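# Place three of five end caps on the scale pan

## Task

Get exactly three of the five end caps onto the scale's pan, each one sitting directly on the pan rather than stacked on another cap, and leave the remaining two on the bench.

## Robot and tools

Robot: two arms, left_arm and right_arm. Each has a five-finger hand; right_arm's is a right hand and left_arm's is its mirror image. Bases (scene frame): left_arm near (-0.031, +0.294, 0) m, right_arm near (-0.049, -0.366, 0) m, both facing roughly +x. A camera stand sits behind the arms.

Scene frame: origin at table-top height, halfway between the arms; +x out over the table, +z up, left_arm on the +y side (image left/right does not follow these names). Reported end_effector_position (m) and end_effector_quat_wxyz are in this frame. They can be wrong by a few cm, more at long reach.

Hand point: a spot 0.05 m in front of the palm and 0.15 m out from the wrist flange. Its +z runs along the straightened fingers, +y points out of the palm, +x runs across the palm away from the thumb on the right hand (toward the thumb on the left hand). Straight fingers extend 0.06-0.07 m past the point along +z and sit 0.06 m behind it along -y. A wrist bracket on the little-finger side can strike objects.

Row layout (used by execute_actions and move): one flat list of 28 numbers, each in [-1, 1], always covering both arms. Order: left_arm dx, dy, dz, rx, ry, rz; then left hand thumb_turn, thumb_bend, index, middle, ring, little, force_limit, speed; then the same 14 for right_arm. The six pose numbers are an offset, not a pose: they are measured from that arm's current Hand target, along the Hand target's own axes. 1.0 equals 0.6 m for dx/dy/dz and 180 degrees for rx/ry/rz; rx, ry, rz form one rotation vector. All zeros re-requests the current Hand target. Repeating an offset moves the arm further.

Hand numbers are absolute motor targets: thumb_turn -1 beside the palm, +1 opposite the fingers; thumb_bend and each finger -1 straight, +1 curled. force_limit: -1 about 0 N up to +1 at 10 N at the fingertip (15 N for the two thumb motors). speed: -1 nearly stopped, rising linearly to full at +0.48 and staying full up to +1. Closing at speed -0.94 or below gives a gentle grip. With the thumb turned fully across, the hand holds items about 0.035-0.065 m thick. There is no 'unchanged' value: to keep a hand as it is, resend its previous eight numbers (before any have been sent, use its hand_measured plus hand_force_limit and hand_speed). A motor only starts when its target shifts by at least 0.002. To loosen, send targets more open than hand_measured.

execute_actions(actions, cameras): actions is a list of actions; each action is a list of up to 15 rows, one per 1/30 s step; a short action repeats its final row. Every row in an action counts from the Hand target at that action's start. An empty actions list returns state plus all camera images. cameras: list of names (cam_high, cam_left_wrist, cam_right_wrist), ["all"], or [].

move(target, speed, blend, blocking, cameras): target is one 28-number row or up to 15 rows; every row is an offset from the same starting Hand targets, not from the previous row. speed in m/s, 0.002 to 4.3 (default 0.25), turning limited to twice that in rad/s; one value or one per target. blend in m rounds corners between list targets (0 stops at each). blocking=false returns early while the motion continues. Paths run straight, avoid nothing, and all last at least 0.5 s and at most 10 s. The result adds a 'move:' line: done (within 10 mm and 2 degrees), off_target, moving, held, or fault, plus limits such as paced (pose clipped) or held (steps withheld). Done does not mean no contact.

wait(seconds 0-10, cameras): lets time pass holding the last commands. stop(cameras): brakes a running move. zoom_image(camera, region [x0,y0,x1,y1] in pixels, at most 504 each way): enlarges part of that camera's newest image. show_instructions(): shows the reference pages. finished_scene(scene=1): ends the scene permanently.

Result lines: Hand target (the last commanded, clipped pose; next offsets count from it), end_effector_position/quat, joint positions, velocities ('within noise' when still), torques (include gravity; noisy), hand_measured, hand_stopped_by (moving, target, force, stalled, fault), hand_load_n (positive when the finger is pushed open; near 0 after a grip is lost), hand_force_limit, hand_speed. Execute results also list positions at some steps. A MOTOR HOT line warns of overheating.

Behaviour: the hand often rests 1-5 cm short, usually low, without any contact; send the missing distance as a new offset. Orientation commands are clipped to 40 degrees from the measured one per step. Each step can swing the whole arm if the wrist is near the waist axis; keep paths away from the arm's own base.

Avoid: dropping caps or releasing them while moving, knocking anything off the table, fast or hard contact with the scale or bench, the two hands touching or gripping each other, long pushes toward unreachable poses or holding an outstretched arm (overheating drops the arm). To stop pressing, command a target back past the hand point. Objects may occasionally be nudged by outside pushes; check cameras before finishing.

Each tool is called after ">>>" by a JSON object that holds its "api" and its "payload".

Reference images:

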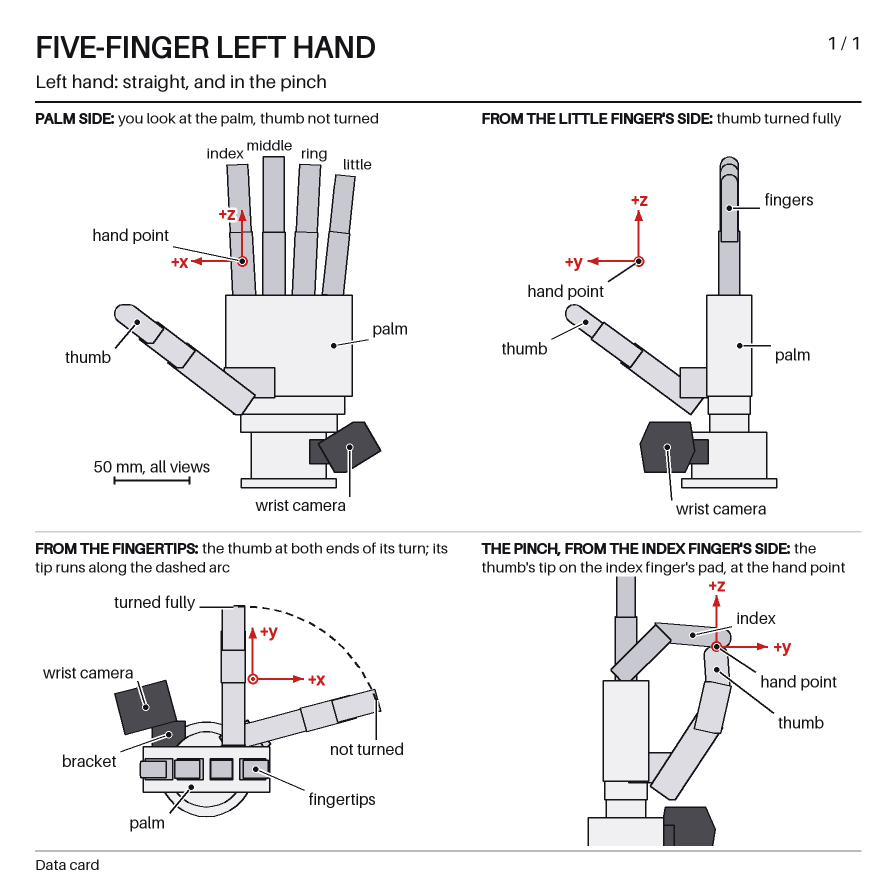

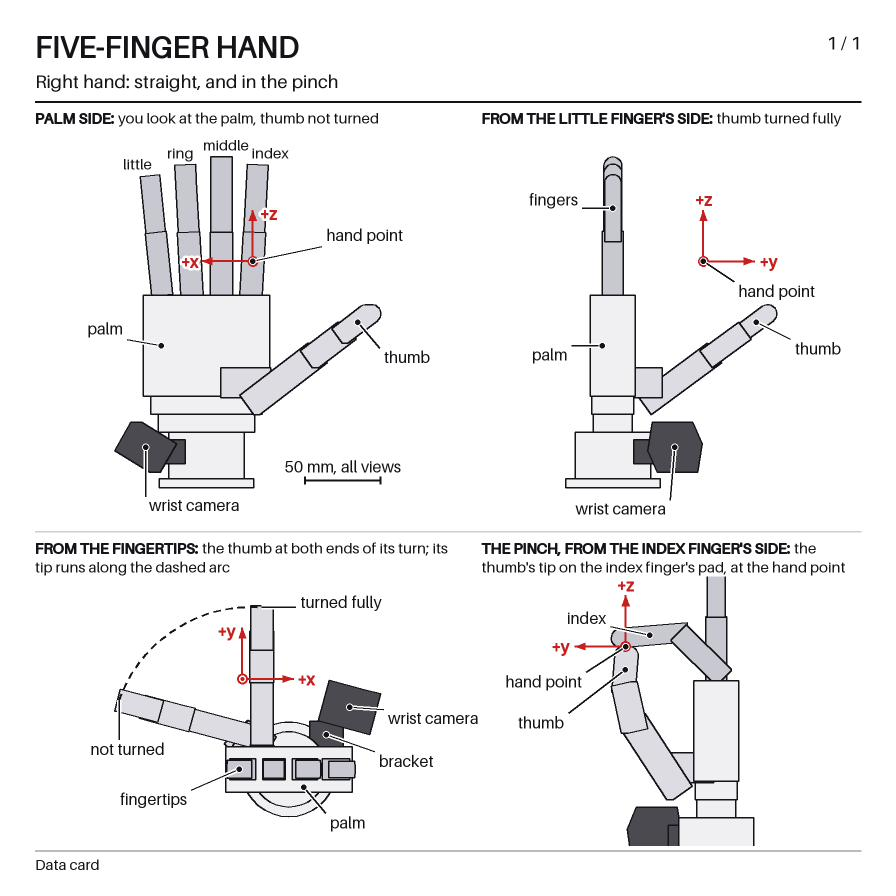

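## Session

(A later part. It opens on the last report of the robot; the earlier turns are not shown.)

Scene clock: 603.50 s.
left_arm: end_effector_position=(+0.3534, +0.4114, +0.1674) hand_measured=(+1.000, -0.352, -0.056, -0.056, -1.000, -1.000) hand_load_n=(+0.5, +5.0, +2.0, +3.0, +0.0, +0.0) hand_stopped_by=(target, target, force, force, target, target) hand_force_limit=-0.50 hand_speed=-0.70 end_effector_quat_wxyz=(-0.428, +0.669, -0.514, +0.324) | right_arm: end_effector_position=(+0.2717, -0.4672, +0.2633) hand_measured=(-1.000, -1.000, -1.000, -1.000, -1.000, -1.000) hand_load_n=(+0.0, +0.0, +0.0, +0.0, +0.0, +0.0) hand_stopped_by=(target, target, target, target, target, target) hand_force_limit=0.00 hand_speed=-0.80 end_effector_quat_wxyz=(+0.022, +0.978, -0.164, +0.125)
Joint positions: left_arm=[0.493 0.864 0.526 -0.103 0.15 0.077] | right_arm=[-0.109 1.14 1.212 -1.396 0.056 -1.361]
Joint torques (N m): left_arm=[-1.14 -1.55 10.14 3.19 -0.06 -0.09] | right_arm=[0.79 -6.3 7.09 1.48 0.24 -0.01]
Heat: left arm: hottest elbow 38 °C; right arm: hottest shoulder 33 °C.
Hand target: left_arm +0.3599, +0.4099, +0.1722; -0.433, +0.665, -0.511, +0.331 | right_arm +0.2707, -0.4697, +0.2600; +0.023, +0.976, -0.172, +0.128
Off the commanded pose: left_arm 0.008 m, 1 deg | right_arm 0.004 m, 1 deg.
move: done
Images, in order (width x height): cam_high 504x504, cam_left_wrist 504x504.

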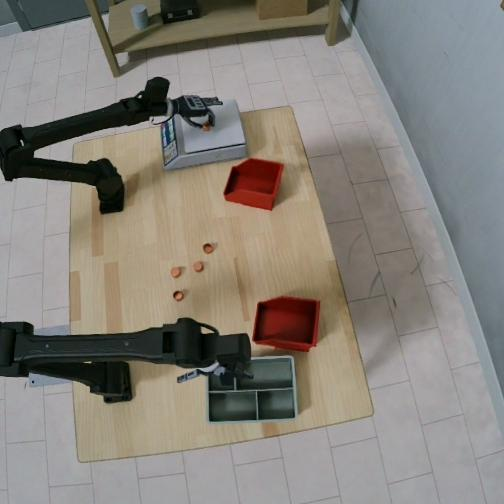

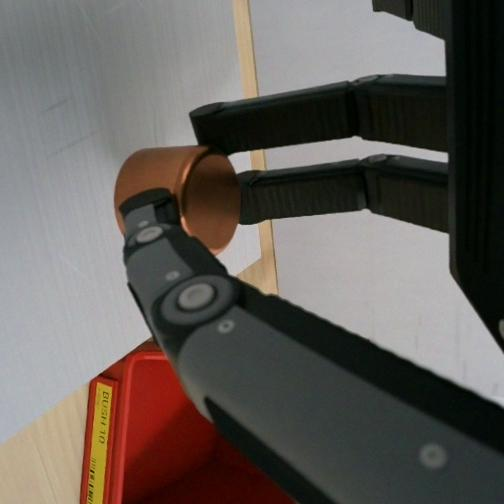

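>>> {"api": "move", "payload": {"target": [0,0.0228,0.0102,0,0,0,1,-0.35,0.1,0.1,-1,-1,-0.5,-0.7,0,0,0,0,0,0,-1,-1,-1,-1,-1,-1,0,-0.8], "cameras": ["cam_left_wrist"], "speed": 0.08}}

>>> {"api": "zoom_image", "payload": {"camera": "cam_left_wrist", "region": [0, 40, 300, 340]}}

Scene clock: 616.27 s.
left_arm: end_effector_position=(+0.3537, +0.4116, +0.1535) hand_measured=(+1.000, -0.352, -0.056, -0.056, -1.000, -1.000) hand_load_n=(+0.5, +5.0, +2.0, +3.0, +0.0, +0.0) hand_stopped_by=(target, target, force, force, target, target) hand_force_limit=-0.50 hand_speed=-0.70 end_effector_quat_wxyz=(-0.429, +0.668, -0.513, +0.325) | right_arm: end_effector_position=(+0.2717, -0.4672, +0.2633) hand_measured=(-1.000, -1.000, -1.000, -1.000, -1.000, -1.000) hand_load_n=(+0.0, +0.0, +0.0, +0.0, -0.5, +0.0) hand_stopped_by=(target, target, target, target, target, target) hand_force_limit=0.00 hand_speed=-0.80 end_effector_quat_wxyz=(+0.022, +0.978, -0.164, +0.125)
Joint positions: left_arm=[0.493 0.885 0.495 -0.049 0.15 0.077] | right_arm=[-0.109 1.14 1.212 -1.396 0.056 -1.361]
Joint torques (N m): left_arm=[-1.26 -1.67 9.91 2.96 -0.07 -0.09] | right_arm=[0.79 -6.3 7.09 1.48 0.24 -0.01]
Heat: left arm: hottest elbow 37 °C; right arm: hottest shoulder 33 °C.
Hand target: left_arm +0.3600, +0.4099, +0.1574; -0.433, +0.665, -0.511, +0.331 | right_arm +0.2707, -0.4697, +0.2600; +0.023, +0.976, -0.172, +0.128
Off the commanded pose: left_arm 0.007 m, 1 deg | right_arm 0.004 m, 1 deg.
move: done
Images, in order (width x height): cam_left_wrist 504x504.

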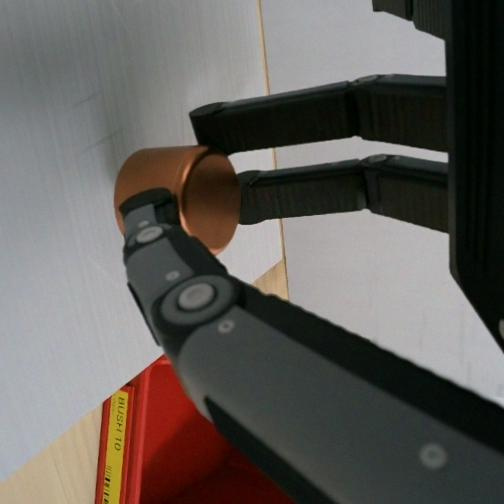

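Scaled by 1.680 from the camera's 504x504 image, which has a finer 720x720 frame.

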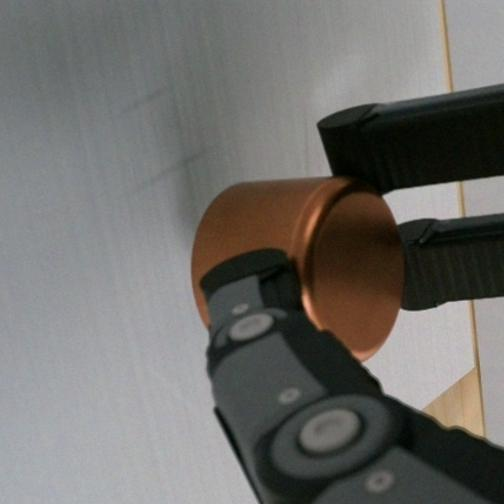

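>>> {"api": "move", "payload": {"target": [0,0.0183,0.0081,0,0,0,1,-0.35,0.1,0.1,-1,-1,-0.5,-0.7,0,0,0,0,0,0,-1,-1,-1,-1,-1,-1,0,-0.8], "cameras": ["cam_left_wrist"], "speed": 0.06}}

>>> {"api": "zoom_image", "payload": {"camera": "cam_left_wrist", "region": [0, 40, 300, 340]}}

Scene clock: 622.93 s.
left_arm: end_effector_position=(+0.3539, +0.4117, +0.1419) hand_measured=(+1.000, -0.352, -0.056, -0.056, -1.000, -1.000) hand_load_n=(+0.5, +5.0, +2.5, +3.0, +0.0, +0.0) hand_stopped_by=(target, target, force, force, target, target) hand_force_limit=-0.50 hand_speed=-0.70 end_effector_quat_wxyz=(-0.430, +0.668, -0.513, +0.325) | right_arm: end_effector_position=(+0.2717, -0.4672, +0.2633) hand_measured=(-1.000, -1.000, -1.000, -1.000, -1.000, -1.000) hand_load_n=(+0.0, +0.0, +0.0, +0.0, +0.0, +0.0) hand_stopped_by=(target, target, target, target, target, target) hand_force_limit=0.00 hand_speed=-0.80 end_effector_quat_wxyz=(+0.022, +0.978, -0.164, +0.125)
Joint positions: left_arm=[0.493 0.905 0.471 -0.004 0.15 0.077] | right_arm=[-0.109 1.14 1.212 -1.396 0.056 -1.361]
Joint torques (N m): left_arm=[-1.08 -1.61 9.73 2.93 -0.06 -0.09] | right_arm=[0.79 -6.3 7.1 1.48 0.24 -0.01]
Heat: left arm: hottest elbow 37 °C; right arm: hottest shoulder 33 °C.
Hand target: left_arm +0.3600, +0.4100, +0.1454; -0.433, +0.665, -0.511, +0.331 | right_arm +0.2707, -0.4697, +0.2600; +0.023, +0.976, -0.172, +0.128
Off the commanded pose: left_arm 0.007 m, 1 deg | right_arm 0.004 m, 1 deg.
move: done
Images, in order (width x height): cam_left_wrist 504x504.

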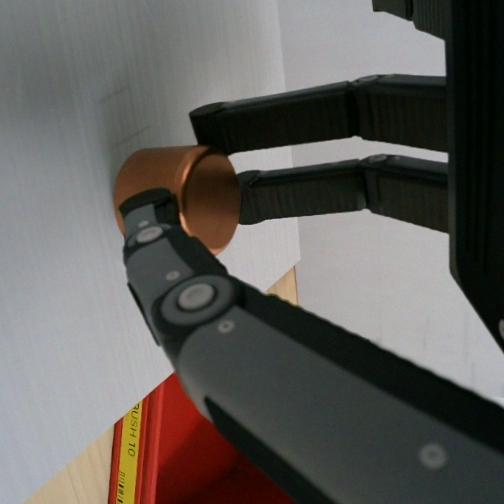

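Scaled by 1.680 from the camera's 504x504 image, which has a finer 720x720 frame.

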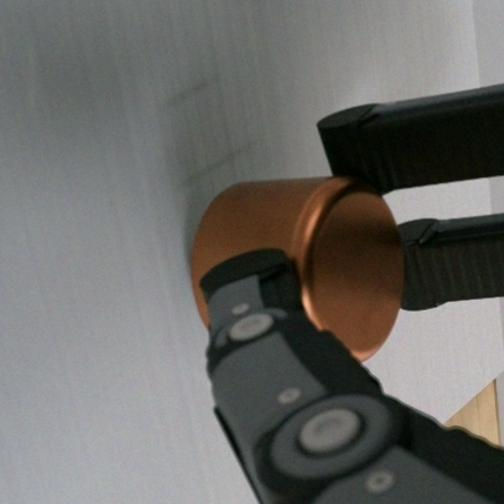

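>>> {"api": "move", "payload": {"target": [0,0.0107,0.0047,0,0,0,1,-0.35,0.1,0.1,-1,-1,-0.5,-0.7,0,0,0,0,0,0,-1,-1,-1,-1,-1,-1,0,-0.8], "cameras": ["cam_left_wrist"], "speed": 0.06}}

>>> {"api": "zoom_image", "payload": {"camera": "cam_left_wrist", "region": [0, 40, 300, 340]}}

Scene clock: 630.70 s.
left_arm: end_effector_position=(+0.3540, +0.4117, +0.1350) hand_measured=(+1.000, -0.352, -0.056, -0.056, -1.000, -1.000) hand_load_n=(+0.5, +5.0, +2.5, +3.5, +0.0, +0.0) hand_stopped_by=(target, target, force, force, target, target) hand_force_limit=-0.50 hand_speed=-0.70 end_effector_quat_wxyz=(-0.430, +0.668, -0.513, +0.325) | right_arm: end_effector_position=(+0.2717, -0.4672, +0.2633) hand_measured=(-1.000, -1.000, -1.000, -1.000, -1.000, -1.000) hand_load_n=(+0.0, -0.5, +0.0, +0.0, +0.0, +0.0) hand_stopped_by=(target, target, target, target, target, target) hand_force_limit=0.00 hand_speed=-0.80 end_effector_quat_wxyz=(+0.022, +0.978, -0.164, +0.125)
Joint positions: left_arm=[0.493 0.918 0.457 0.023 0.15 0.077] | right_arm=[-0.109 1.14 1.212 -1.396 0.056 -1.361]
Joint torques (N m): left_arm=[-1.14 -1.73 9.63 3.07 -0.06 -0.09] | right_arm=[0.79 -6.3 7.09 1.48 0.24 -0.01]
Heat: left arm: hottest elbow 37 °C; right arm: hottest shoulder 33 °C.
Hand target: left_arm +0.3599, +0.4100, +0.1383; -0.433, +0.665, -0.511, +0.331 | right_arm +0.2707, -0.4697, +0.2600; +0.023, +0.976, -0.172, +0.128
Off the commanded pose: left_arm 0.007 m, 1 deg | right_arm 0.004 m, 1 deg.
move: done
Images, in order (width x height): cam_left_wrist 504x504.

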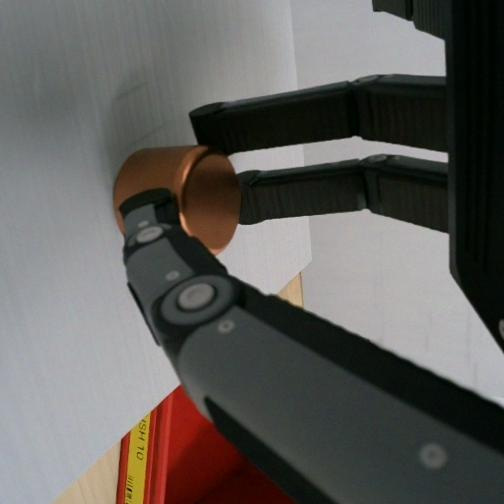

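Scaled by 1.680 from the camera's 504x504 image, which has a finer 720x720 frame.

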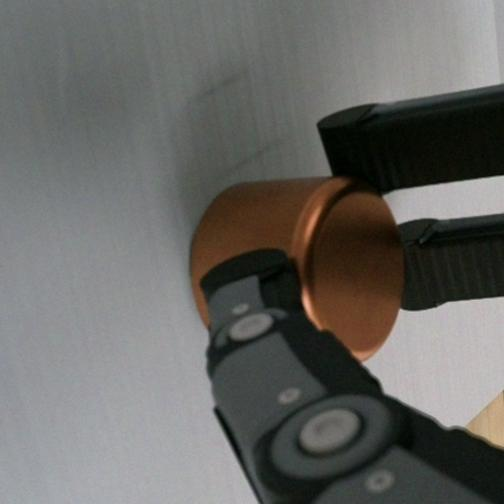

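>>> {"api": "move", "payload": {"target": [0,0.0092,0.0041,0,0,0,1,-0.35,0.1,0.1,-1,-1,-0.5,-0.7,0,0,0,0,0,0,-1,-1,-1,-1,-1,-1,0,-0.8], "cameras": ["cam_left_wrist"], "speed": 0.06}}

>>> {"api": "zoom_image", "payload": {"camera": "cam_left_wrist", "region": [0, 40, 300, 340]}}

Scene clock: 638.83 s.
left_arm: end_effector_position=(+0.3556, +0.4124, +0.1331) hand_measured=(+1.000, -0.352, -0.056, -0.056, -1.000, -1.000) hand_load_n=(+0.5, +4.0, +2.0, +2.5, +0.0, +0.0) hand_stopped_by=(target, target, force, force, target, target) hand_force_limit=-0.50 hand_speed=-0.70 end_effector_quat_wxyz=(-0.433, +0.666, -0.512, +0.327) | right_arm: end_effector_position=(+0.2717, -0.4672, +0.2633) hand_measured=(-1.000, -1.000, -1.000, -1.000, -1.000, -1.000) hand_load_n=(+0.0, +0.0, +0.0, +0.0, +0.0, +0.0) hand_stopped_by=(target, target, target, target, target, target) hand_force_limit=0.00 hand_speed=-0.80 end_effector_quat_wxyz=(+0.022, +0.978, -0.164, +0.125)
Joint positions: left_arm=[0.493 0.927 0.449 0.049 0.15 0.077] | right_arm=[-0.109 1.14 1.212 -1.396 0.056 -1.361]
Joint torques (N m): left_arm=[-1.08 -1.26 9.26 2.95 -0.06 -0.09] | right_arm=[0.79 -6.3 7.09 1.5 0.24 -0.01]
Heat: left arm: hottest elbow 36 °C; right arm: hottest shoulder 33 °C.
Hand target: left_arm +0.3599, +0.4100, +0.1323; -0.433, +0.665, -0.511, +0.331 | right_arm +0.2707, -0.4697, +0.2600; +0.023, +0.976, -0.172, +0.128
Off the commanded pose: left_arm 0.005 m, 1 deg | right_arm 0.004 m, 1 deg.
move: done
Images, in order (width x height): cam_left_wrist 504x504.

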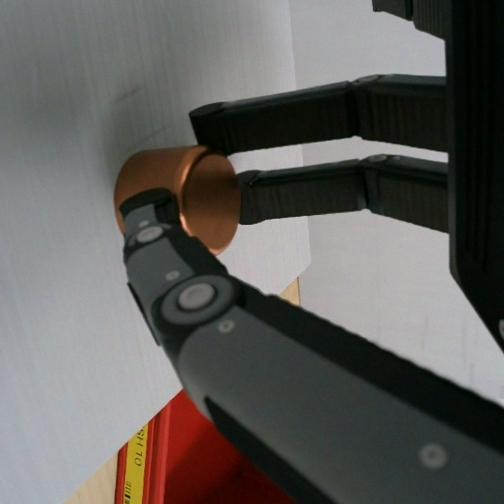

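Scaled by 1.680 from the camera's 504x504 image, which has a finer 720x720 frame.

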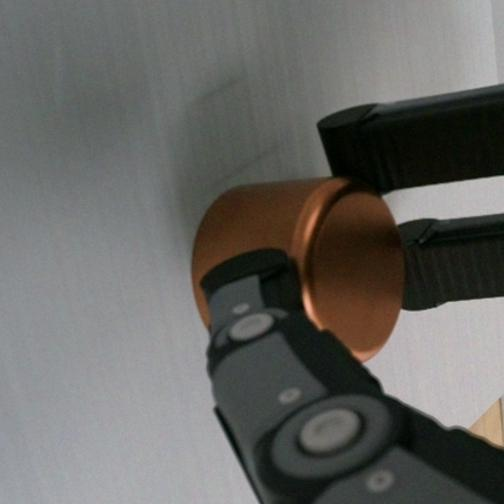

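>>> {"api": "move", "payload": {"target": [0,0,0,0,0,0,1,-0.42,-0.55,-0.55,-1,-1,-0.5,-0.6,0,0,0,0,0,0,-1,-1,-1,-1,-1,-1,0,-0.8], "cameras": ["cam_left_wrist"], "speed": 0.06}}

Scene clock: 647.57 s.
left_arm: end_effector_position=(+0.3549, +0.4121, +0.1309) hand_measured=(+1.000, -0.420, -0.550, -0.550, -1.000, -1.000) hand_load_n=(+0.0, +0.5, +0.0, -0.5, +0.0, +0.0) hand_stopped_by=(target, target, target, target, target, target) hand_force_limit=-0.50 hand_speed=-0.60 end_effector_quat_wxyz=(-0.432, +0.667, -0.512, +0.326) | right_arm: end_effector_position=(+0.2717, -0.4672, +0.2633) hand_measured=(-1.000, -1.000, -1.000, -1.000, -1.000, -1.000) hand_load_n=(+0.0, +0.0, +0.0, +0.0, -0.5, +0.0) hand_stopped_by=(target, target, target, target, target, target) hand_force_limit=0.00 hand_speed=-0.80 end_effector_quat_wxyz=(+0.022, +0.978, -0.164, +0.125)
Joint positions: left_arm=[0.493 0.929 0.447 0.05 0.15 0.076] | right_arm=[-0.109 1.14 1.212 -1.396 0.056 -1.361]
Joint torques (N m): left_arm=[-1.08 -1.61 9.46 2.91 -0.06 -0.07] | right_arm=[0.79 -6.3 7.1 1.48 0.24 -0.01]
Heat: left arm: hottest elbow 36 °C; right arm: hottest shoulder 33 °C.
Hand target: left_arm +0.3600, +0.4100, +0.1324; -0.433, +0.665, -0.511, +0.331 | right_arm +0.2707, -0.4697, +0.2600; +0.023, +0.976, -0.172, +0.128
Off the commanded pose: left_arm 0.006 m, 1 deg | right_arm 0.004 m, 1 deg.
move: done
Images, in order (width x height): cam_left_wrist 504x504.

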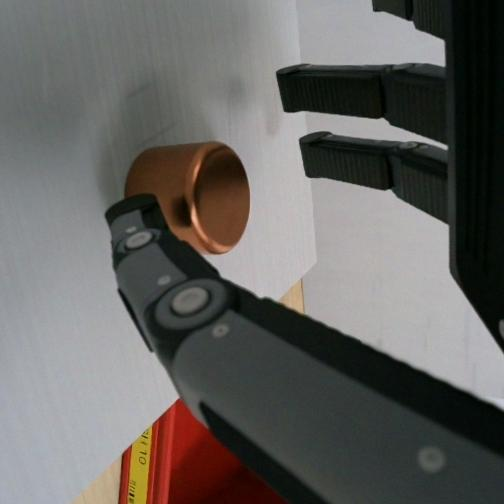

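>>> {"api": "move", "payload": {"target": [[0,-0.1675,-0.0745,0,0,0,1,-0.42,-0.55,-0.55,-1,-1,-0.5,-0.6,0,0,0,0,0,0,-1,-1,-1,-1,-1,-1,0,-0.8],[0.28,-0.0918,-0.2363,0,0.1903,0.0847,1,-0.42,-0.55,-0.55,-1,-1,-0.5,-0.6,0,0,0,0,0,0,-1,-1,-1,-1,-1,-1,0,-0.8],[0.536,0.1783,-0.2612,0,0.3806,0.1695,1,-0.42,-0.55,-0.55,-1,-1,-0.5,-0.6,0,0,0,0,0,0,-1,-1,-1,-1,-1,-1,0,-0.8]], "cameras": ["cam_left_wrist","cam_high"], "speed": [0.15,0.3,0.25], "blend": [0.03,0.05,0]}}

Scene clock: 675.97 s.
left_arm: end_effector_position=(+0.2599, +0.0561, +0.0949) hand_measured=(+1.000, -0.420, -0.550, -0.550, -1.000, -1.000) hand_load_n=(+0.0, +0.0, +0.0, -0.5, +0.0, +0.0) hand_stopped_by=(target, target, target, target, target, target) hand_force_limit=-0.50 hand_speed=-0.60 end_effector_quat_wxyz=(+0.138, -0.228, +0.811, -0.521) | right_arm: end_effector_position=(+0.2717, -0.4672, +0.2633) hand_measured=(-1.000, -1.000, -1.000, -1.000, -1.000, -1.000) hand_load_n=(+0.0, +0.0, +0.0, +0.0, +0.0, +0.0) hand_stopped_by=(target, target, target, target, target, target) hand_force_limit=0.00 hand_speed=-0.80 end_effector_quat_wxyz=(+0.022, +0.978, -0.164, +0.125)
Joint positions: left_arm=[-0.302 1.025 0.407 0.082 0.605 0.309] | right_arm=[-0.109 1.14 1.212 -1.396 0.056 -1.361]
Joint torques (N m): left_arm=[-1.14 -1.9 9.11 2.95 0.36 0.08] | right_arm=[0.79 -6.3 7.1 1.5 0.24 -0.01]
Heat: left arm: hottest elbow 35 °C; right arm: hottest shoulder 33 °C.
Hand target: left_arm +0.2629, +0.0510, +0.0974; +0.142, -0.217, +0.811, -0.525 | right_arm +0.2707, -0.4697, +0.2600; +0.023, +0.976, -0.172, +0.128
Off the commanded pose: left_arm 0.006 m, 2 deg | right_arm 0.004 m, 1 deg.
move: done
Images, in order (width x height): cam_high 504x504, cam_left_wrist 504x504.

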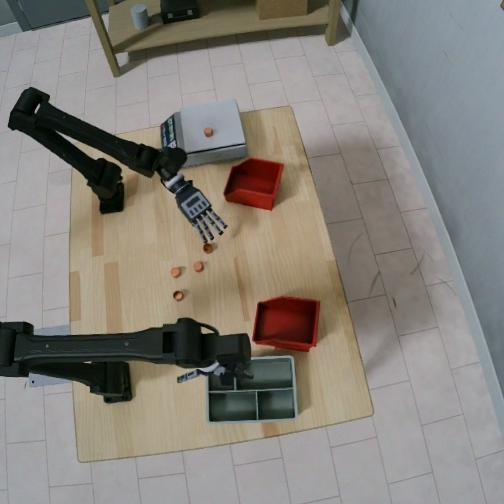

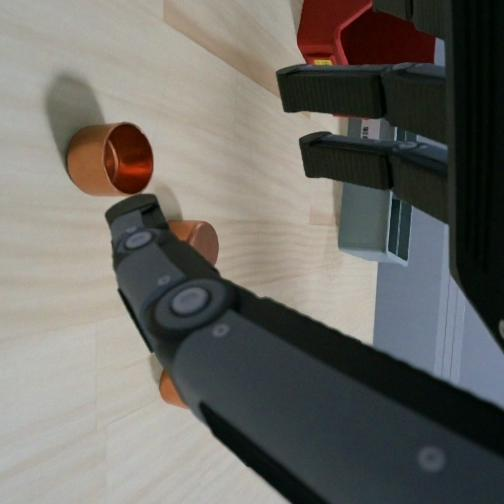

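>>> {"api": "move", "payload": {"target": [[0.0185,0.0193,0.018,0,0,0,1,-0.35,-0.55,-0.55,-1,-1,-0.5,-0.6,0,0,0,0,0,0,-1,-1,-1,-1,-1,-1,0,-0.8],[0.0185,0.0712,0.041,0,0,0,1,-0.35,-0.55,-0.55,-1,-1,-0.5,-0.6,0,0,0,0,0,0,-1,-1,-1,-1,-1,-1,0,-0.8]], "cameras": ["cam_left_wrist"], "speed": 0.15, "blend": [0.01,0]}}

Scene clock: 696.60 s.
left_arm: end_effector_position=(+0.2554, +0.0457, +0.0481) hand_measured=(+1.000, -0.350, -0.550, -0.550, -1.000, -1.000) hand_load_n=(+0.0, +0.0, +0.0, +0.0, +0.0, +0.0) hand_stopped_by=(target, target, target, target, target, target) hand_force_limit=-0.50 hand_speed=-0.60 end_effector_quat_wxyz=(+0.143, -0.218, +0.812, -0.522) | right_arm: end_effector_position=(+0.2717, -0.4672, +0.2633) hand_measured=(-1.000, -1.000, -1.000, -1.000, -1.000, -1.000) hand_load_n=(+0.0, +0.0, +0.0, +0.0, +0.0, +0.0) hand_stopped_by=(target, target, target, target, target, target) hand_force_limit=0.00 hand_speed=-0.80 end_effector_quat_wxyz=(+0.022, +0.978, -0.164, +0.125)
Joint positions: left_arm=[-0.347 1.18 0.332 0.333 0.571 0.302] | right_arm=[-0.109 1.14 1.212 -1.396 0.056 -1.361]
Joint torques (N m): left_arm=[-1.14 -3.19 7.49 2.76 0.11 -0.09] | right_arm=[0.79 -6.3 7.12 1.5 0.24 -0.01]
Heat: left arm: hottest elbow 35 °C; right arm: hottest shoulder 33 °C.
Hand target: left_arm +0.2560, +0.0412, +0.0484; +0.142, -0.217, +0.811, -0.525 | right_arm +0.2707, -0.4697, +0.2600; +0.023, +0.976, -0.172, +0.128
Off the commanded pose: left_arm 0.005 m, 0 deg | right_arm 0.004 m, 1 deg.
move: done; blend cut to 0.0097 m at target 1
Images, in order (width x height): cam_left_wrist 504x504.

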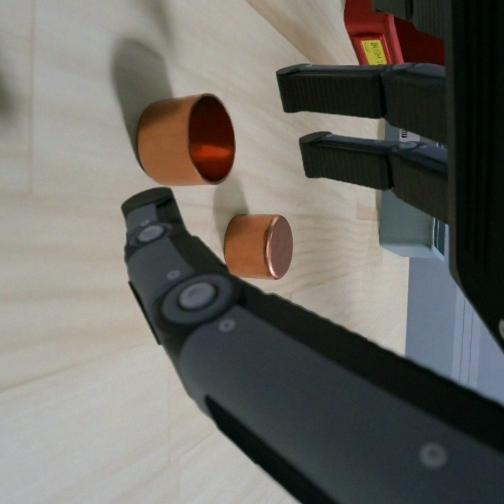

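>>> {"api": "move", "payload": {"target": [0,0.0225,0.0173,0,0,0,1,-0.35,-0.55,-0.55,-1,-1,-0.5,-0.6,0,0,0,0,0,0,-1,-1,-1,-1,-1,-1,0,-0.8], "cameras": ["cam_left_wrist"], "speed": 0.12}}

Scene clock: 705.20 s.
left_arm: end_effector_position=(+0.2581, +0.0422, +0.0320) hand_measured=(+1.000, -0.350, -0.550, -0.550, -1.000, -1.000) hand_load_n=(+0.0, +0.0, +0.0, +0.0, +0.0, +0.0) hand_stopped_by=(target, target, target, target, target, target) hand_force_limit=-0.50 hand_speed=-0.60 end_effector_quat_wxyz=(+0.143, -0.218, +0.812, -0.522) | right_arm: end_effector_position=(+0.2717, -0.4672, +0.2633) hand_measured=(-1.000, -1.000, -1.000, -1.000, -1.000, -1.000) hand_load_n=(+0.0, +0.0, +0.0, +0.0, +0.0, +0.0) hand_stopped_by=(target, target, target, target, target, target) hand_force_limit=0.00 hand_speed=-0.80 end_effector_quat_wxyz=(+0.022, +0.978, -0.164, +0.125)
Joint positions: left_arm=[-0.355 1.261 0.322 0.428 0.563 0.296] | right_arm=[-0.109 1.14 1.212 -1.396 0.056 -1.361]
Joint torques (N m): left_arm=[-1.2 -3.08 6.8 2.84 0.11 -0.05] | right_arm=[0.79 -6.36 7.09 1.48 0.24 -0.01]
Heat: left arm: hottest elbow 34 °C; right arm: hottest shoulder 33 °C.
Hand target: left_arm +0.2579, +0.0378, +0.0318; +0.142, -0.217, +0.811, -0.525 | right_arm +0.2707, -0.4697, +0.2600; +0.023, +0.976, -0.172, +0.128
Off the commanded pose: left_arm 0.004 m, 0 deg | right_arm 0.004 m, 1 deg.
move: done
Images, in order (width x height): cam_left_wrist 504x504.

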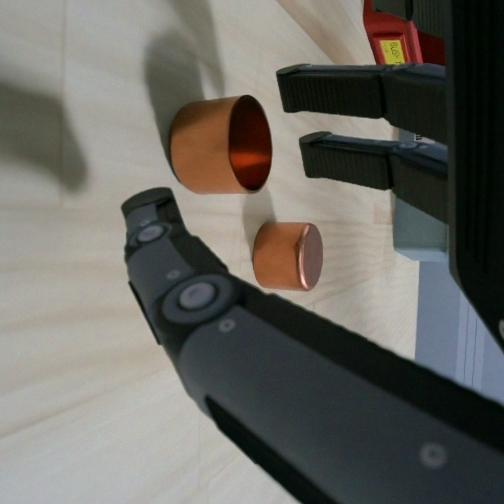

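>>> {"api": "move", "payload": {"target": [0,0,0,0,0,0,1,-0.35,0.1,0.1,-1,-1,-0.5,-0.7,0,0,0,0,0,0,-1,-1,-1,-1,-1,-1,0,-0.8], "cameras": ["cam_left_wrist"], "speed": 0.1}}

Scene clock: 710.87 s.
left_arm: end_effector_position=(+0.2583, +0.0417, +0.0324) hand_measured=(+1.000, -0.352, -0.030, -0.056, -1.000, -1.000) hand_load_n=(-1.5, +9.5, +10.5, +0.5, +0.0, +0.0) hand_stopped_by=(target, target, force, force, target, target) hand_force_limit=-0.50 hand_speed=-0.70 end_effector_quat_wxyz=(+0.144, -0.218, +0.812, -0.523) | right_arm: end_effector_position=(+0.2717, -0.4672, +0.2633) hand_measured=(-1.000, -1.000, -1.000, -1.000, -1.000, -1.000) hand_load_n=(+0.0, -0.5, +0.0, +0.0, +0.0, +0.0) hand_stopped_by=(target, target, target, target, target, target) hand_force_limit=0.00 hand_speed=-0.80 end_effector_quat_wxyz=(+0.022, +0.978, -0.164, +0.125)
Joint positions: left_arm=[-0.356 1.261 0.322 0.43 0.563 0.295] | right_arm=[-0.109 1.14 1.212 -1.396 0.056 -1.361]
Joint torques (N m): left_arm=[-1.2 -3.08 6.8 2.7 0.11 -0.07] | right_arm=[0.73 -6.3 7.1 1.48 0.24 -0.01]
Heat: left arm: hottest elbow 34 °C; right arm: hottest shoulder 33 °C.
Hand target: left_arm +0.2578, +0.0378, +0.0318; +0.142, -0.216, +0.811, -0.525 | right_arm +0.2707, -0.4697, +0.2600; +0.023, +0.976, -0.172, +0.128
Off the commanded pose: left_arm 0.004 m, 0 deg | right_arm 0.004 m, 1 deg.
move: done
Images, in order (width x height): cam_left_wrist 504x504.

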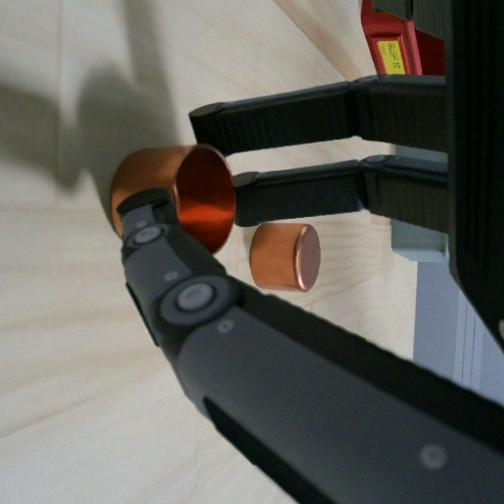

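>>> {"api": "move", "payload": {"target": [0,0,0,0,0,0,1,-0.35,-0.04,0.0,-1,-1,-0.5,-0.8,0,0,0,0,0,0,-1,-1,-1,-1,-1,-1,0,-0.8], "cameras": ["cam_left_wrist"], "speed": 0.1}}

Scene clock: 716.77 s.
left_arm: end_effector_position=(+0.2584, +0.0417, +0.0325) hand_measured=(+1.000, -0.352, -0.040, -0.040, -1.000, -1.000) hand_load_n=(+1.0, +10.5, +4.5, +8.5, +0.0, +0.0) hand_stopped_by=(target, target, force, force, target, target) hand_force_limit=-0.50 hand_speed=-0.80 end_effector_quat_wxyz=(+0.144, -0.218, +0.811, -0.523) | right_arm: end_effector_position=(+0.2717, -0.4672, +0.2633) hand_measured=(-1.000, -1.000, -1.000, -1.000, -1.000, -1.000) hand_load_n=(+0.0, +0.0, +0.0, +0.0, +0.0, +0.0) hand_stopped_by=(target, target, target, target, target, target) hand_force_limit=0.00 hand_speed=-0.80 end_effector_quat_wxyz=(+0.022, +0.978, -0.164, +0.125)
Joint positions: left_arm=[-0.356 1.261 0.322 0.431 0.563 0.295] | right_arm=[-0.109 1.14 1.212 -1.396 0.056 -1.361]
Joint torques (N m): left_arm=[-1.14 -3.19 6.82 2.67 0.12 -0.08] | right_arm=[0.79 -6.3 7.09 1.48 0.24 -0.01]
Heat: left arm: hottest elbow 34 °C; right arm: hottest shoulder 33 °C.
Hand target: left_arm +0.2578, +0.0378, +0.0318; +0.142, -0.216, +0.811, -0.525 | right_arm +0.2707, -0.4697, +0.2600; +0.023, +0.976, -0.172, +0.128
Off the commanded pose: left_arm 0.004 m, 0 deg | right_arm 0.004 m, 1 deg.
move: done
Images, in order (width x height): cam_left_wrist 504x504.

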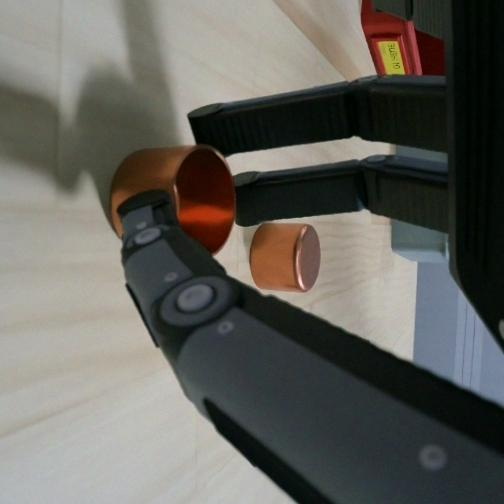

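>>> {"api": "move", "payload": {"target": [[0,-0.1523,-0.0678,0,0,0,1,-0.35,-0.04,0.0,-1,-1,-0.5,-0.8,0,0,0,0,0,0,-1,-1,-1,-1,-1,-1,0,-0.8],[-0.2417,-0.2768,-0.3543,0,-0.19,-0.0847,1,-0.35,-0.04,0.0,-1,-1,-0.5,-0.8,0,0,0,0,0,0,-1,-1,-1,-1,-1,-1,0,-0.8],[-0.515,-0.1093,-0.6485,0,-0.3806,-0.1695,1,-0.35,-0.04,0.0,-1,-1,-0.5,-0.8,0,0,0,0,0,0,-1,-1,-1,-1,-1,-1,0,-0.8],[-0.515,0.02,-0.591,0,-0.3806,-0.1695,1,-0.35,-0.04,0.0,-1,-1,-0.5,-0.8,0,0,0,0,0,0,-1,-1,-1,-1,-1,-1,0,-0.8]], "cameras": ["cam_left_wrist","cam_high"], "speed": [0.15,0.25,0.25,0.1], "blend": [0.03,0.05,0.02,0]}}

Scene clock: 756.70 s.
left_arm: end_effector_position=(+0.3571, +0.4716, +0.1622) hand_measured=(+1.000, -0.352, -0.040, -0.040, -1.000, -1.000) hand_load_n=(+1.0, +11.0, +4.0, +8.0, -0.5, +0.0) hand_stopped_by=(target, target, force, force, target, target) hand_force_limit=-0.50 hand_speed=-0.80 end_effector_quat_wxyz=(-0.426, +0.665, -0.518, +0.329) | right_arm: end_effector_position=(+0.2717, -0.4672, +0.2633) hand_measured=(-1.000, -1.000, -1.000, -1.000, -1.000, -1.000) hand_load_n=(+0.0, +0.0, +0.0, +0.0, +0.0, +0.0) hand_stopped_by=(target, target, target, target, target, target) hand_force_limit=0.00 hand_speed=-0.80 end_effector_quat_wxyz=(+0.022, +0.978, -0.164, +0.125)
Joint positions: left_arm=[0.686 0.998 0.583 -0.047 0.34 0.168] | right_arm=[-0.109 1.14 1.212 -1.396 0.056 -1.361]
Joint torques (N m): left_arm=[0.09 -2.84 9.85 2.93 0.02 -0.11] | right_arm=[0.79 -6.3 7.1 1.48 0.24 -0.01]
Heat: left arm: hottest elbow 33 °C; right arm: hottest shoulder 33 °C.
Hand target: left_arm +0.3609, +0.4767, +0.1661; -0.433, +0.665, -0.511, +0.331 | right_arm +0.2707, -0.4697, +0.2600; +0.023, +0.976, -0.172, +0.128
Off the commanded pose: left_arm 0.008 m, 1 deg | right_arm 0.004 m, 1 deg.
move: done
Images, in order (width x height): cam_high 504x504, cam_left_wrist 504x504.

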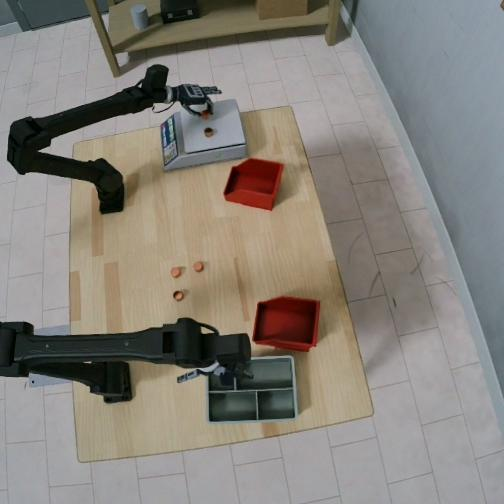

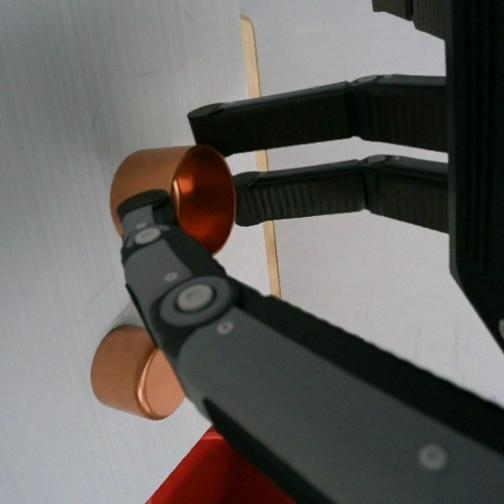

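>>> {"api": "move", "payload": {"target": [0,0.0352,0.0157,0,0,0,1,-0.35,-0.04,0.0,-1,-1,-0.5,-0.8,0,0,0,0,0,0,-1,-1,-1,-1,-1,-1,0,-0.8], "cameras": ["cam_left_wrist"], "speed": 0.08}}

Scene clock: 766.73 s.
left_arm: end_effector_position=(+0.3574, +0.4718, +0.1399) hand_measured=(+1.000, -0.352, -0.040, -0.040, -1.000, -1.000) hand_load_n=(+1.0, +11.0, +4.5, +8.5, +0.0, +0.0) hand_stopped_by=(target, target, force, force, target, target) hand_force_limit=-0.50 hand_speed=-0.80 end_effector_quat_wxyz=(-0.427, +0.665, -0.518, +0.329) | right_arm: end_effector_position=(+0.2717, -0.4672, +0.2633) hand_measured=(-1.000, -1.000, -1.000, -1.000, -1.000, -1.000) hand_load_n=(+0.0, +0.0, +0.0, +0.0, +0.0, +0.0) hand_stopped_by=(target, target, target, target, target, target) hand_force_limit=0.00 hand_speed=-0.80 end_effector_quat_wxyz=(+0.022, +0.978, -0.164, +0.125)
Joint positions: left_arm=[0.686 1.036 0.54 0.036 0.34 0.168] | right_arm=[-0.109 1.14 1.212 -1.396 0.056 -1.361]
Joint torques (N m): left_arm=[0.15 -3.02 9.51 2.97 0.02 -0.1] | right_arm=[0.85 -6.3 7.09 1.48 0.24 -0.01]
Heat: left arm: hottest elbow 34 °C; right arm: hottest shoulder 33 °C.
Hand target: left_arm +0.3610, +0.4768, +0.1431; -0.433, +0.665, -0.511, +0.331 | right_arm +0.2707, -0.4697, +0.2600; +0.023, +0.976, -0.172, +0.128
Off the commanded pose: left_arm 0.007 m, 1 deg | right_arm 0.004 m, 1 deg.
move: done
Images, in order (width x height): cam_left_wrist 504x504.

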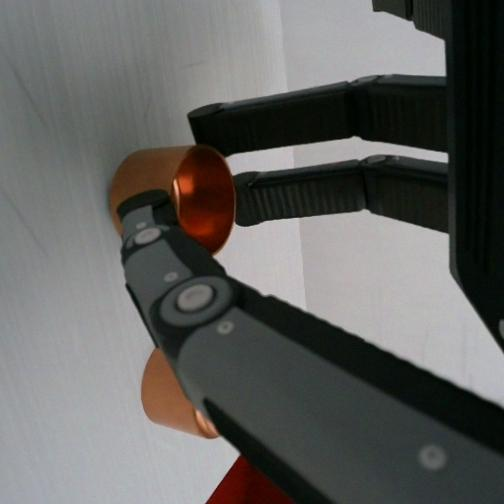

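>>> {"api": "move", "payload": {"target": [0,0.0084,0.0037,0,0,0,1,-0.35,-0.04,0.0,-1,-1,-0.5,-0.8,0,0,0,0,0,0,-1,-1,-1,-1,-1,-1,0,-0.8], "cameras": ["cam_left_wrist"], "speed": 0.05}}

Scene clock: 770.80 s.
left_arm: end_effector_position=(+0.3581, +0.4722, +0.1366) hand_measured=(+1.000, -0.352, -0.040, -0.040, -1.000, -1.000) hand_load_n=(+1.0, +11.0, +4.0, +8.0, +0.0, +0.0) hand_stopped_by=(target, target, force, force, target, target) hand_force_limit=-0.50 hand_speed=-0.80 end_effector_quat_wxyz=(-0.428, +0.664, -0.517, +0.330) | right_arm: end_effector_position=(+0.2717, -0.4672, +0.2633) hand_measured=(-1.000, -1.000, -1.000, -1.000, -1.000, -1.000) hand_load_n=(+0.0, +0.0, +0.0, +0.0, +0.0, +0.0) hand_stopped_by=(target, target, target, target, target, target) hand_force_limit=0.00 hand_speed=-0.80 end_effector_quat_wxyz=(+0.022, +0.978, -0.164, +0.125)
Joint positions: left_arm=[0.686 1.045 0.532 0.057 0.34 0.167] | right_arm=[-0.109 1.14 1.212 -1.396 0.056 -1.361]
Joint torques (N m): left_arm=[0.15 -2.9 9.21 3.06 0.02 -0.08] | right_arm=[0.79 -6.3 7.09 1.47 0.24 -0.01]
Heat: left arm: hottest elbow 34 °C; right arm: hottest shoulder 33 °C.
Hand target: left_arm +0.3610, +0.4767, +0.1376; -0.433, +0.665, -0.511, +0.332 | right_arm +0.2707, -0.4697, +0.2600; +0.023, +0.976, -0.172, +0.128
Off the commanded pose: left_arm 0.005 m, 1 deg | right_arm 0.004 m, 1 deg.
move: done
Images, in order (width x height): cam_left_wrist 504x504.

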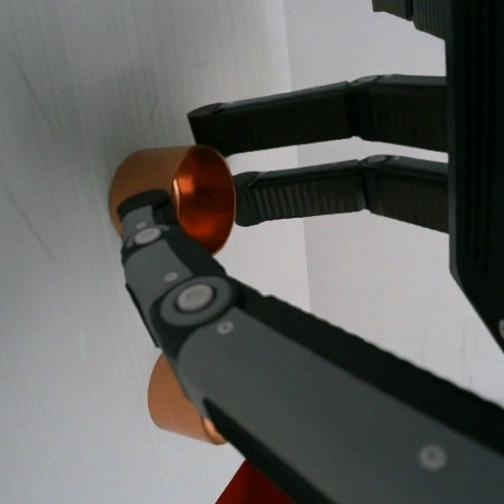

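>>> {"api": "move", "payload": {"target": [0,0,0,0,0,0,1,-0.42,-0.55,-0.55,-1,-1,-0.5,-0.7,0,0,0,0,0,0,-1,-1,-1,-1,-1,-1,0,-0.8], "cameras": ["cam_left_wrist"], "speed": 0.06}}

Scene clock: 778.90 s.
left_arm: end_effector_position=(+0.3582, +0.4723, +0.1365) hand_measured=(+1.000, -0.420, -0.550, -0.550, -1.000, -1.000) hand_load_n=(+0.0, +0.0, +0.0, +0.0, +0.0, -0.5) hand_stopped_by=(target, target, target, target, target, target) hand_force_limit=-0.50 hand_speed=-0.70 end_effector_quat_wxyz=(-0.428, +0.664, -0.517, +0.330) | right_arm: end_effector_position=(+0.2717, -0.4672, +0.2633) hand_measured=(-1.000, -1.000, -1.000, -1.000, -1.000, -1.000) hand_load_n=(+0.0, +0.0, +0.0, +0.0, +0.5, +0.0) hand_stopped_by=(target, target, target, target, target, target) hand_force_limit=0.00 hand_speed=-0.80 end_effector_quat_wxyz=(+0.022, +0.978, -0.164, +0.125)
Joint positions: left_arm=[0.686 1.045 0.532 0.057 0.34 0.167] | right_arm=[-0.109 1.14 1.212 -1.396 0.056 -1.361]
Joint torques (N m): left_arm=[0.15 -2.84 9.24 2.97 0.02 -0.08] | right_arm=[0.79 -6.3 7.09 1.5 0.24 -0.01]
Heat: left arm: hottest elbow 34 °C; right arm: hottest shoulder 33 °C.
Hand target: left_arm +0.3610, +0.4768, +0.1375; -0.433, +0.665, -0.511, +0.331 | right_arm +0.2707, -0.4697, +0.2600; +0.023, +0.976, -0.172, +0.128
Off the commanded pose: left_arm 0.005 m, 1 deg | right_arm 0.004 m, 1 deg.
move: done
Images, in order (width x height): cam_left_wrist 504x504.

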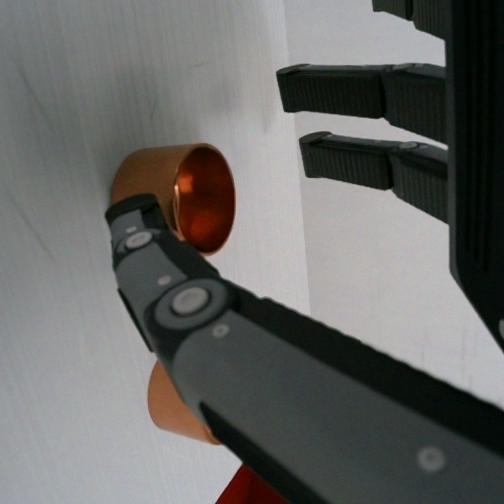

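>>> {"api": "move", "payload": {"target": [[0,-0.1713,-0.0763,0,0,0,1,-0.42,-0.55,-0.55,-1,-1,-0.5,-0.7,0,0,0,0,0,0,-1,-1,-1,-1,-1,-1,0,-0.8],[0.424,-0.074,-0.2537,0,0.1903,0.0847,1,-0.42,-0.55,-0.55,-1,-1,-0.5,-0.7,0,0,0,0,0,0,-1,-1,-1,-1,-1,-1,0,-0.8],[0.754,0.2442,-0.3847,0,0.3806,0.1695,1,-0.42,-0.55,-0.55,-1,-1,-0.5,-0.7,0,0,0,0,0,0,-1,-1,-1,-1,-1,-1,0,-0.8]], "cameras": ["cam_left_wrist","cam_high"], "speed": [0.15,0.3,0.25], "blend": [0.03,0.05,0]}}

Scene clock: 798.43 s.
left_arm: end_effector_position=(+0.2131, -0.0213, +0.0892) hand_measured=(+1.000, -0.420, -0.550, -0.550, -1.000, -1.000) hand_load_n=(+0.0, +0.0, +0.0, +0.0, +0.0, +0.0) hand_stopped_by=(target, target, target, target, target, target) hand_force_limit=-0.50 hand_speed=-0.70 end_effector_quat_wxyz=(+0.140, -0.219, +0.816, -0.516) | right_arm: end_effector_position=(+0.2717, -0.4672, +0.2633) hand_measured=(-1.000, -1.000, -1.000, -1.000, -1.000, -1.000) hand_load_n=(+0.0, +0.0, +0.0, +0.0, +0.0, +0.0) hand_stopped_by=(target, target, target, target, target, target) hand_force_limit=0.00 hand_speed=-0.80 end_effector_quat_wxyz=(+0.022, +0.978, -0.164, +0.125)
Joint positions: left_arm=[-0.657 1.043 0.39 0.189 0.295 0.147] | right_arm=[-0.109 1.14 1.212 -1.396 0.056 -1.361]
Joint torques (N m): left_arm=[-1.14 -2.2 9.69 3.1 -0.02 -0.08] | right_arm=[0.79 -6.3 7.09 1.48 0.24 -0.01]
Heat: left arm: hottest elbow 35 °C; right arm: hottest shoulder 33 °C.
Hand target: left_arm +0.2168, -0.0300, +0.0962; +0.142, -0.217, +0.811, -0.525 | right_arm +0.2707, -0.4697, +0.2600; +0.023, +0.976, -0.172, +0.128
Off the commanded pose: left_arm 0.012 m, 1 deg | right_arm 0.004 m, 1 deg.
move: off_target (left_arm)
Images, in order (width x height): cam_high 504x504, cam_left_wrist 504x504.

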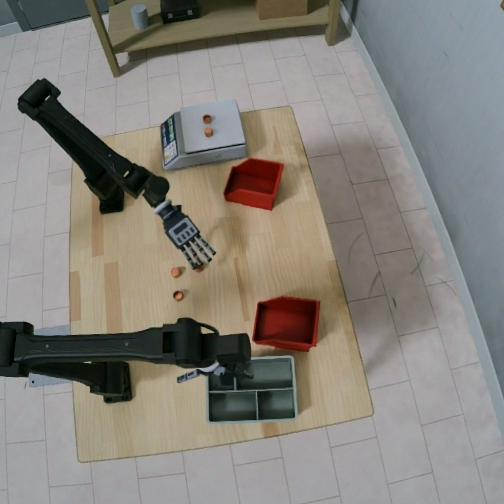

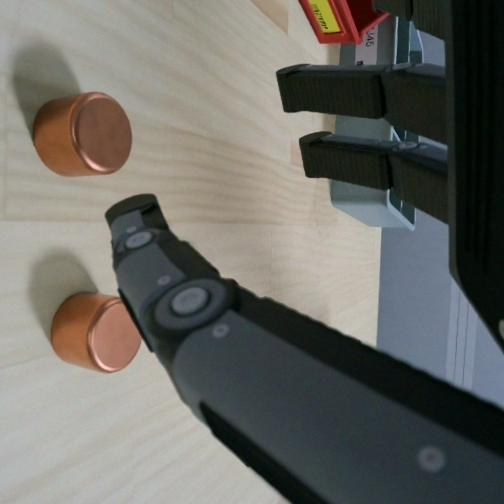

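>>> {"api": "move", "payload": {"target": [[-0.0098,0.0333,-0.0085,0,0,0,1,-0.35,-0.55,-0.55,-1,-1,-0.5,-0.6,0,0,0,0,0,0,-1,-1,-1,-1,-1,-1,0,-0.8],[-0.0098,0.0828,0.0135,0,0,0,1,-0.35,-0.55,-0.55,-1,-1,-0.5,-0.6,0,0,0,0,0,0,-1,-1,-1,-1,-1,-1,0,-0.8]], "cameras": ["cam_left_wrist"], "speed": 0.15, "blend": [0.01,0]}}

Scene clock: 811.73 s.
left_arm: end_effector_position=(+0.2099, -0.0161, +0.0470) hand_measured=(+1.000, -0.350, -0.550, -0.550, -1.000, -1.000) hand_load_n=(+0.0, +0.5, +0.0, +0.0, +0.0, +0.0) hand_stopped_by=(target, target, target, target, target, target) hand_force_limit=-0.50 hand_speed=-0.60 end_effector_quat_wxyz=(+0.136, -0.217, +0.813, -0.522) | right_arm: end_effector_position=(+0.2717, -0.4672, +0.2633) hand_measured=(-1.000, -1.000, -1.000, -1.000, -1.000, -1.000) hand_load_n=(+0.0, +0.0, +0.0, +0.0, +0.0, +0.0) hand_stopped_by=(target, target, target, target, target, target) hand_force_limit=0.00 hand_speed=-0.80 end_effector_quat_wxyz=(+0.022, +0.978, -0.164, +0.125)
Joint positions: left_arm=[-0.64 1.177 0.311 0.41 0.322 0.148] | right_arm=[-0.109 1.14 1.212 -1.396 0.056 -1.361]
Joint torques (N m): left_arm=[0.56 -2.37 7.49 3.08 0.25 0.05] | right_arm=[0.79 -6.3 7.09 1.5 0.24 -0.01]
Heat: left arm: hottest elbow 34 °C; right arm: hottest shoulder 33 °C.
Hand target: left_arm +0.2157, -0.0160, +0.0477; +0.142, -0.217, +0.811, -0.525 | right_arm +0.2707, -0.4697, +0.2600; +0.023, +0.976, -0.172, +0.128
Off the commanded pose: left_arm 0.006 m, 1 deg | right_arm 0.004 m, 1 deg.
move: done
Images, in order (width x height): cam_left_wrist 504x504.

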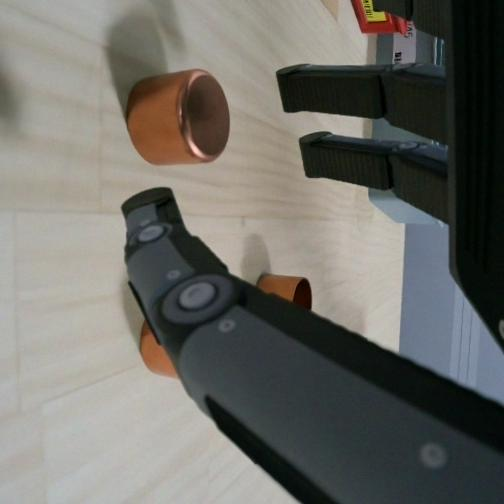

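>>> {"api": "move", "payload": {"target": [-0.0217,0.0238,0.0108,0,0,0,1,-0.35,-0.55,-0.55,-1,-1,-0.5,-0.6,0,0,0,0,0,0,-1,-1,-1,-1,-1,-1,0,-0.8], "cameras": ["cam_left_wrist"], "speed": 0.12}}

Scene clock: 823.30 s.
left_arm: end_effector_position=(+0.2217, -0.0105, +0.0322) hand_measured=(+1.000, -0.350, -0.550, -0.550, -1.000, -1.000) hand_load_n=(+0.0, +0.0, +0.0, +0.0, +0.0, +0.0) hand_stopped_by=(target, target, target, target, target, target) hand_force_limit=-0.50 hand_speed=-0.60 end_effector_quat_wxyz=(+0.136, -0.219, +0.813, -0.523) | right_arm: end_effector_position=(+0.2717, -0.4672, +0.2633) hand_measured=(-1.000, -1.000, -1.000, -1.000, -1.000, -1.000) hand_load_n=(+0.0, +0.0, +0.0, +0.0, +0.0, +0.0) hand_stopped_by=(target, target, target, target, target, target) hand_force_limit=0.00 hand_speed=-0.80 end_effector_quat_wxyz=(+0.022, +0.978, -0.164, +0.125)
Joint positions: left_arm=[-0.593 1.261 0.308 0.49 0.364 0.166] | right_arm=[-0.109 1.14 1.212 -1.396 0.056 -1.361]
Joint torques (N m): left_arm=[0.56 -3.19 6.83 2.81 0.26 0.07] | right_arm=[0.73 -6.3 7.1 1.48 0.24 -0.01]
Heat: left arm: hottest elbow 34 °C; right arm: hottest shoulder 33 °C.
Hand target: left_arm +0.2270, -0.0094, +0.0321; +0.142, -0.217, +0.811, -0.525 | right_arm +0.2707, -0.4697, +0.2600; +0.023, +0.976, -0.172, +0.128
Off the commanded pose: left_arm 0.005 m, 1 deg | right_arm 0.004 m, 1 deg.
move: done
Images, in order (width x height): cam_left_wrist 504x504.

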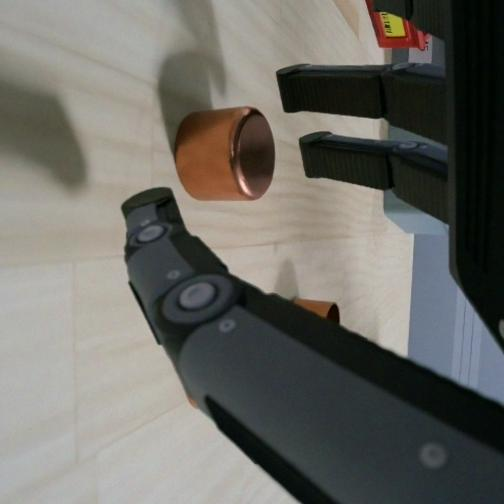

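>>> {"api": "move", "payload": {"target": [0,0,0,0,0,0,1,-0.35,0.05,0.05,-1,-1,-0.5,-0.75,0,0,0,0,0,0,-1,-1,-1,-1,-1,-1,0,-0.8], "cameras": ["cam_left_wrist"], "speed": 0.1}}

Scene clock: 829.93 s.
left_arm: end_effector_position=(+0.2230, -0.0116, +0.0343) hand_measured=(+1.000, -0.350, -0.022, -0.022, -1.000, -1.000) hand_load_n=(+0.0, +1.5, +1.5, +1.0, +0.0, -0.5) hand_stopped_by=(target, target, force, force, target, target) hand_force_limit=-0.50 hand_speed=-0.75 end_effector_quat_wxyz=(+0.138, -0.217, +0.810, -0.527) | right_arm: end_effector_position=(+0.2717, -0.4672, +0.2633) hand_measured=(-1.000, -1.000, -1.000, -1.000, -1.000, -1.000) hand_load_n=(+0.0, +0.0, +0.0, +0.0, +0.0, +0.0) hand_stopped_by=(target, target, target, target, target, target) hand_force_limit=0.00 hand_speed=-0.80 end_effector_quat_wxyz=(+0.022, +0.978, -0.164, +0.125)
Joint positions: left_arm=[-0.592 1.261 0.308 0.501 0.365 0.167] | right_arm=[-0.109 1.14 1.212 -1.396 0.056 -1.361]
Joint torques (N m): left_arm=[0.62 -3.19 6.82 2.45 0.21 0.08] | right_arm=[0.73 -6.3 7.09 1.5 0.24 -0.01]
Heat: left arm: hottest elbow 34 °C; right arm: hottest shoulder 33 °C.
Hand target: left_arm +0.2270, -0.0095, +0.0321; +0.142, -0.217, +0.811, -0.525 | right_arm +0.2707, -0.4697, +0.2600; +0.023, +0.976, -0.172, +0.128
Off the commanded pose: left_arm 0.005 m, 0 deg | right_arm 0.004 m, 1 deg.
move: done
Images, in order (width x height): cam_left_wrist 504x504.

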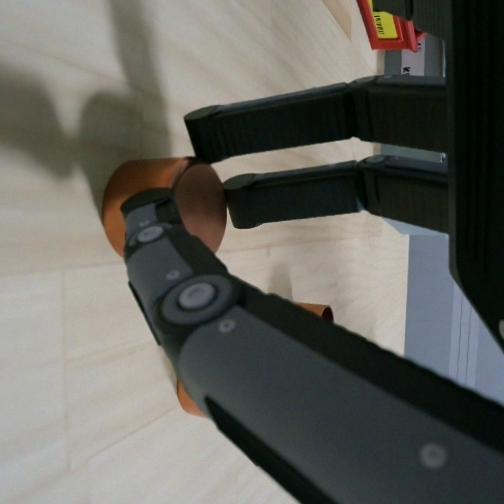

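>>> {"api": "zoom_image", "payload": {"camera": "cam_left_wrist", "region": [60, 80, 300, 320]}}

Scaled by 2.100 from the camera's 504x504 image, which has a finer 720x720 frame.

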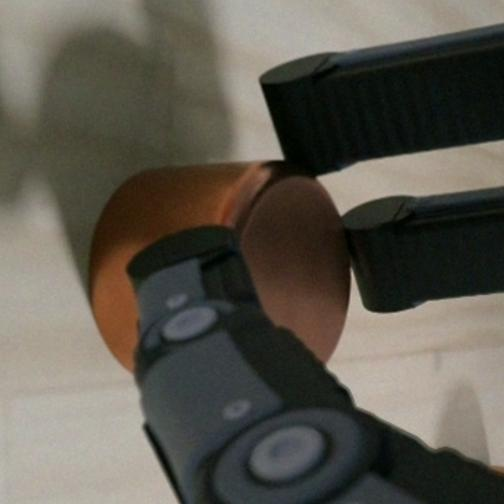

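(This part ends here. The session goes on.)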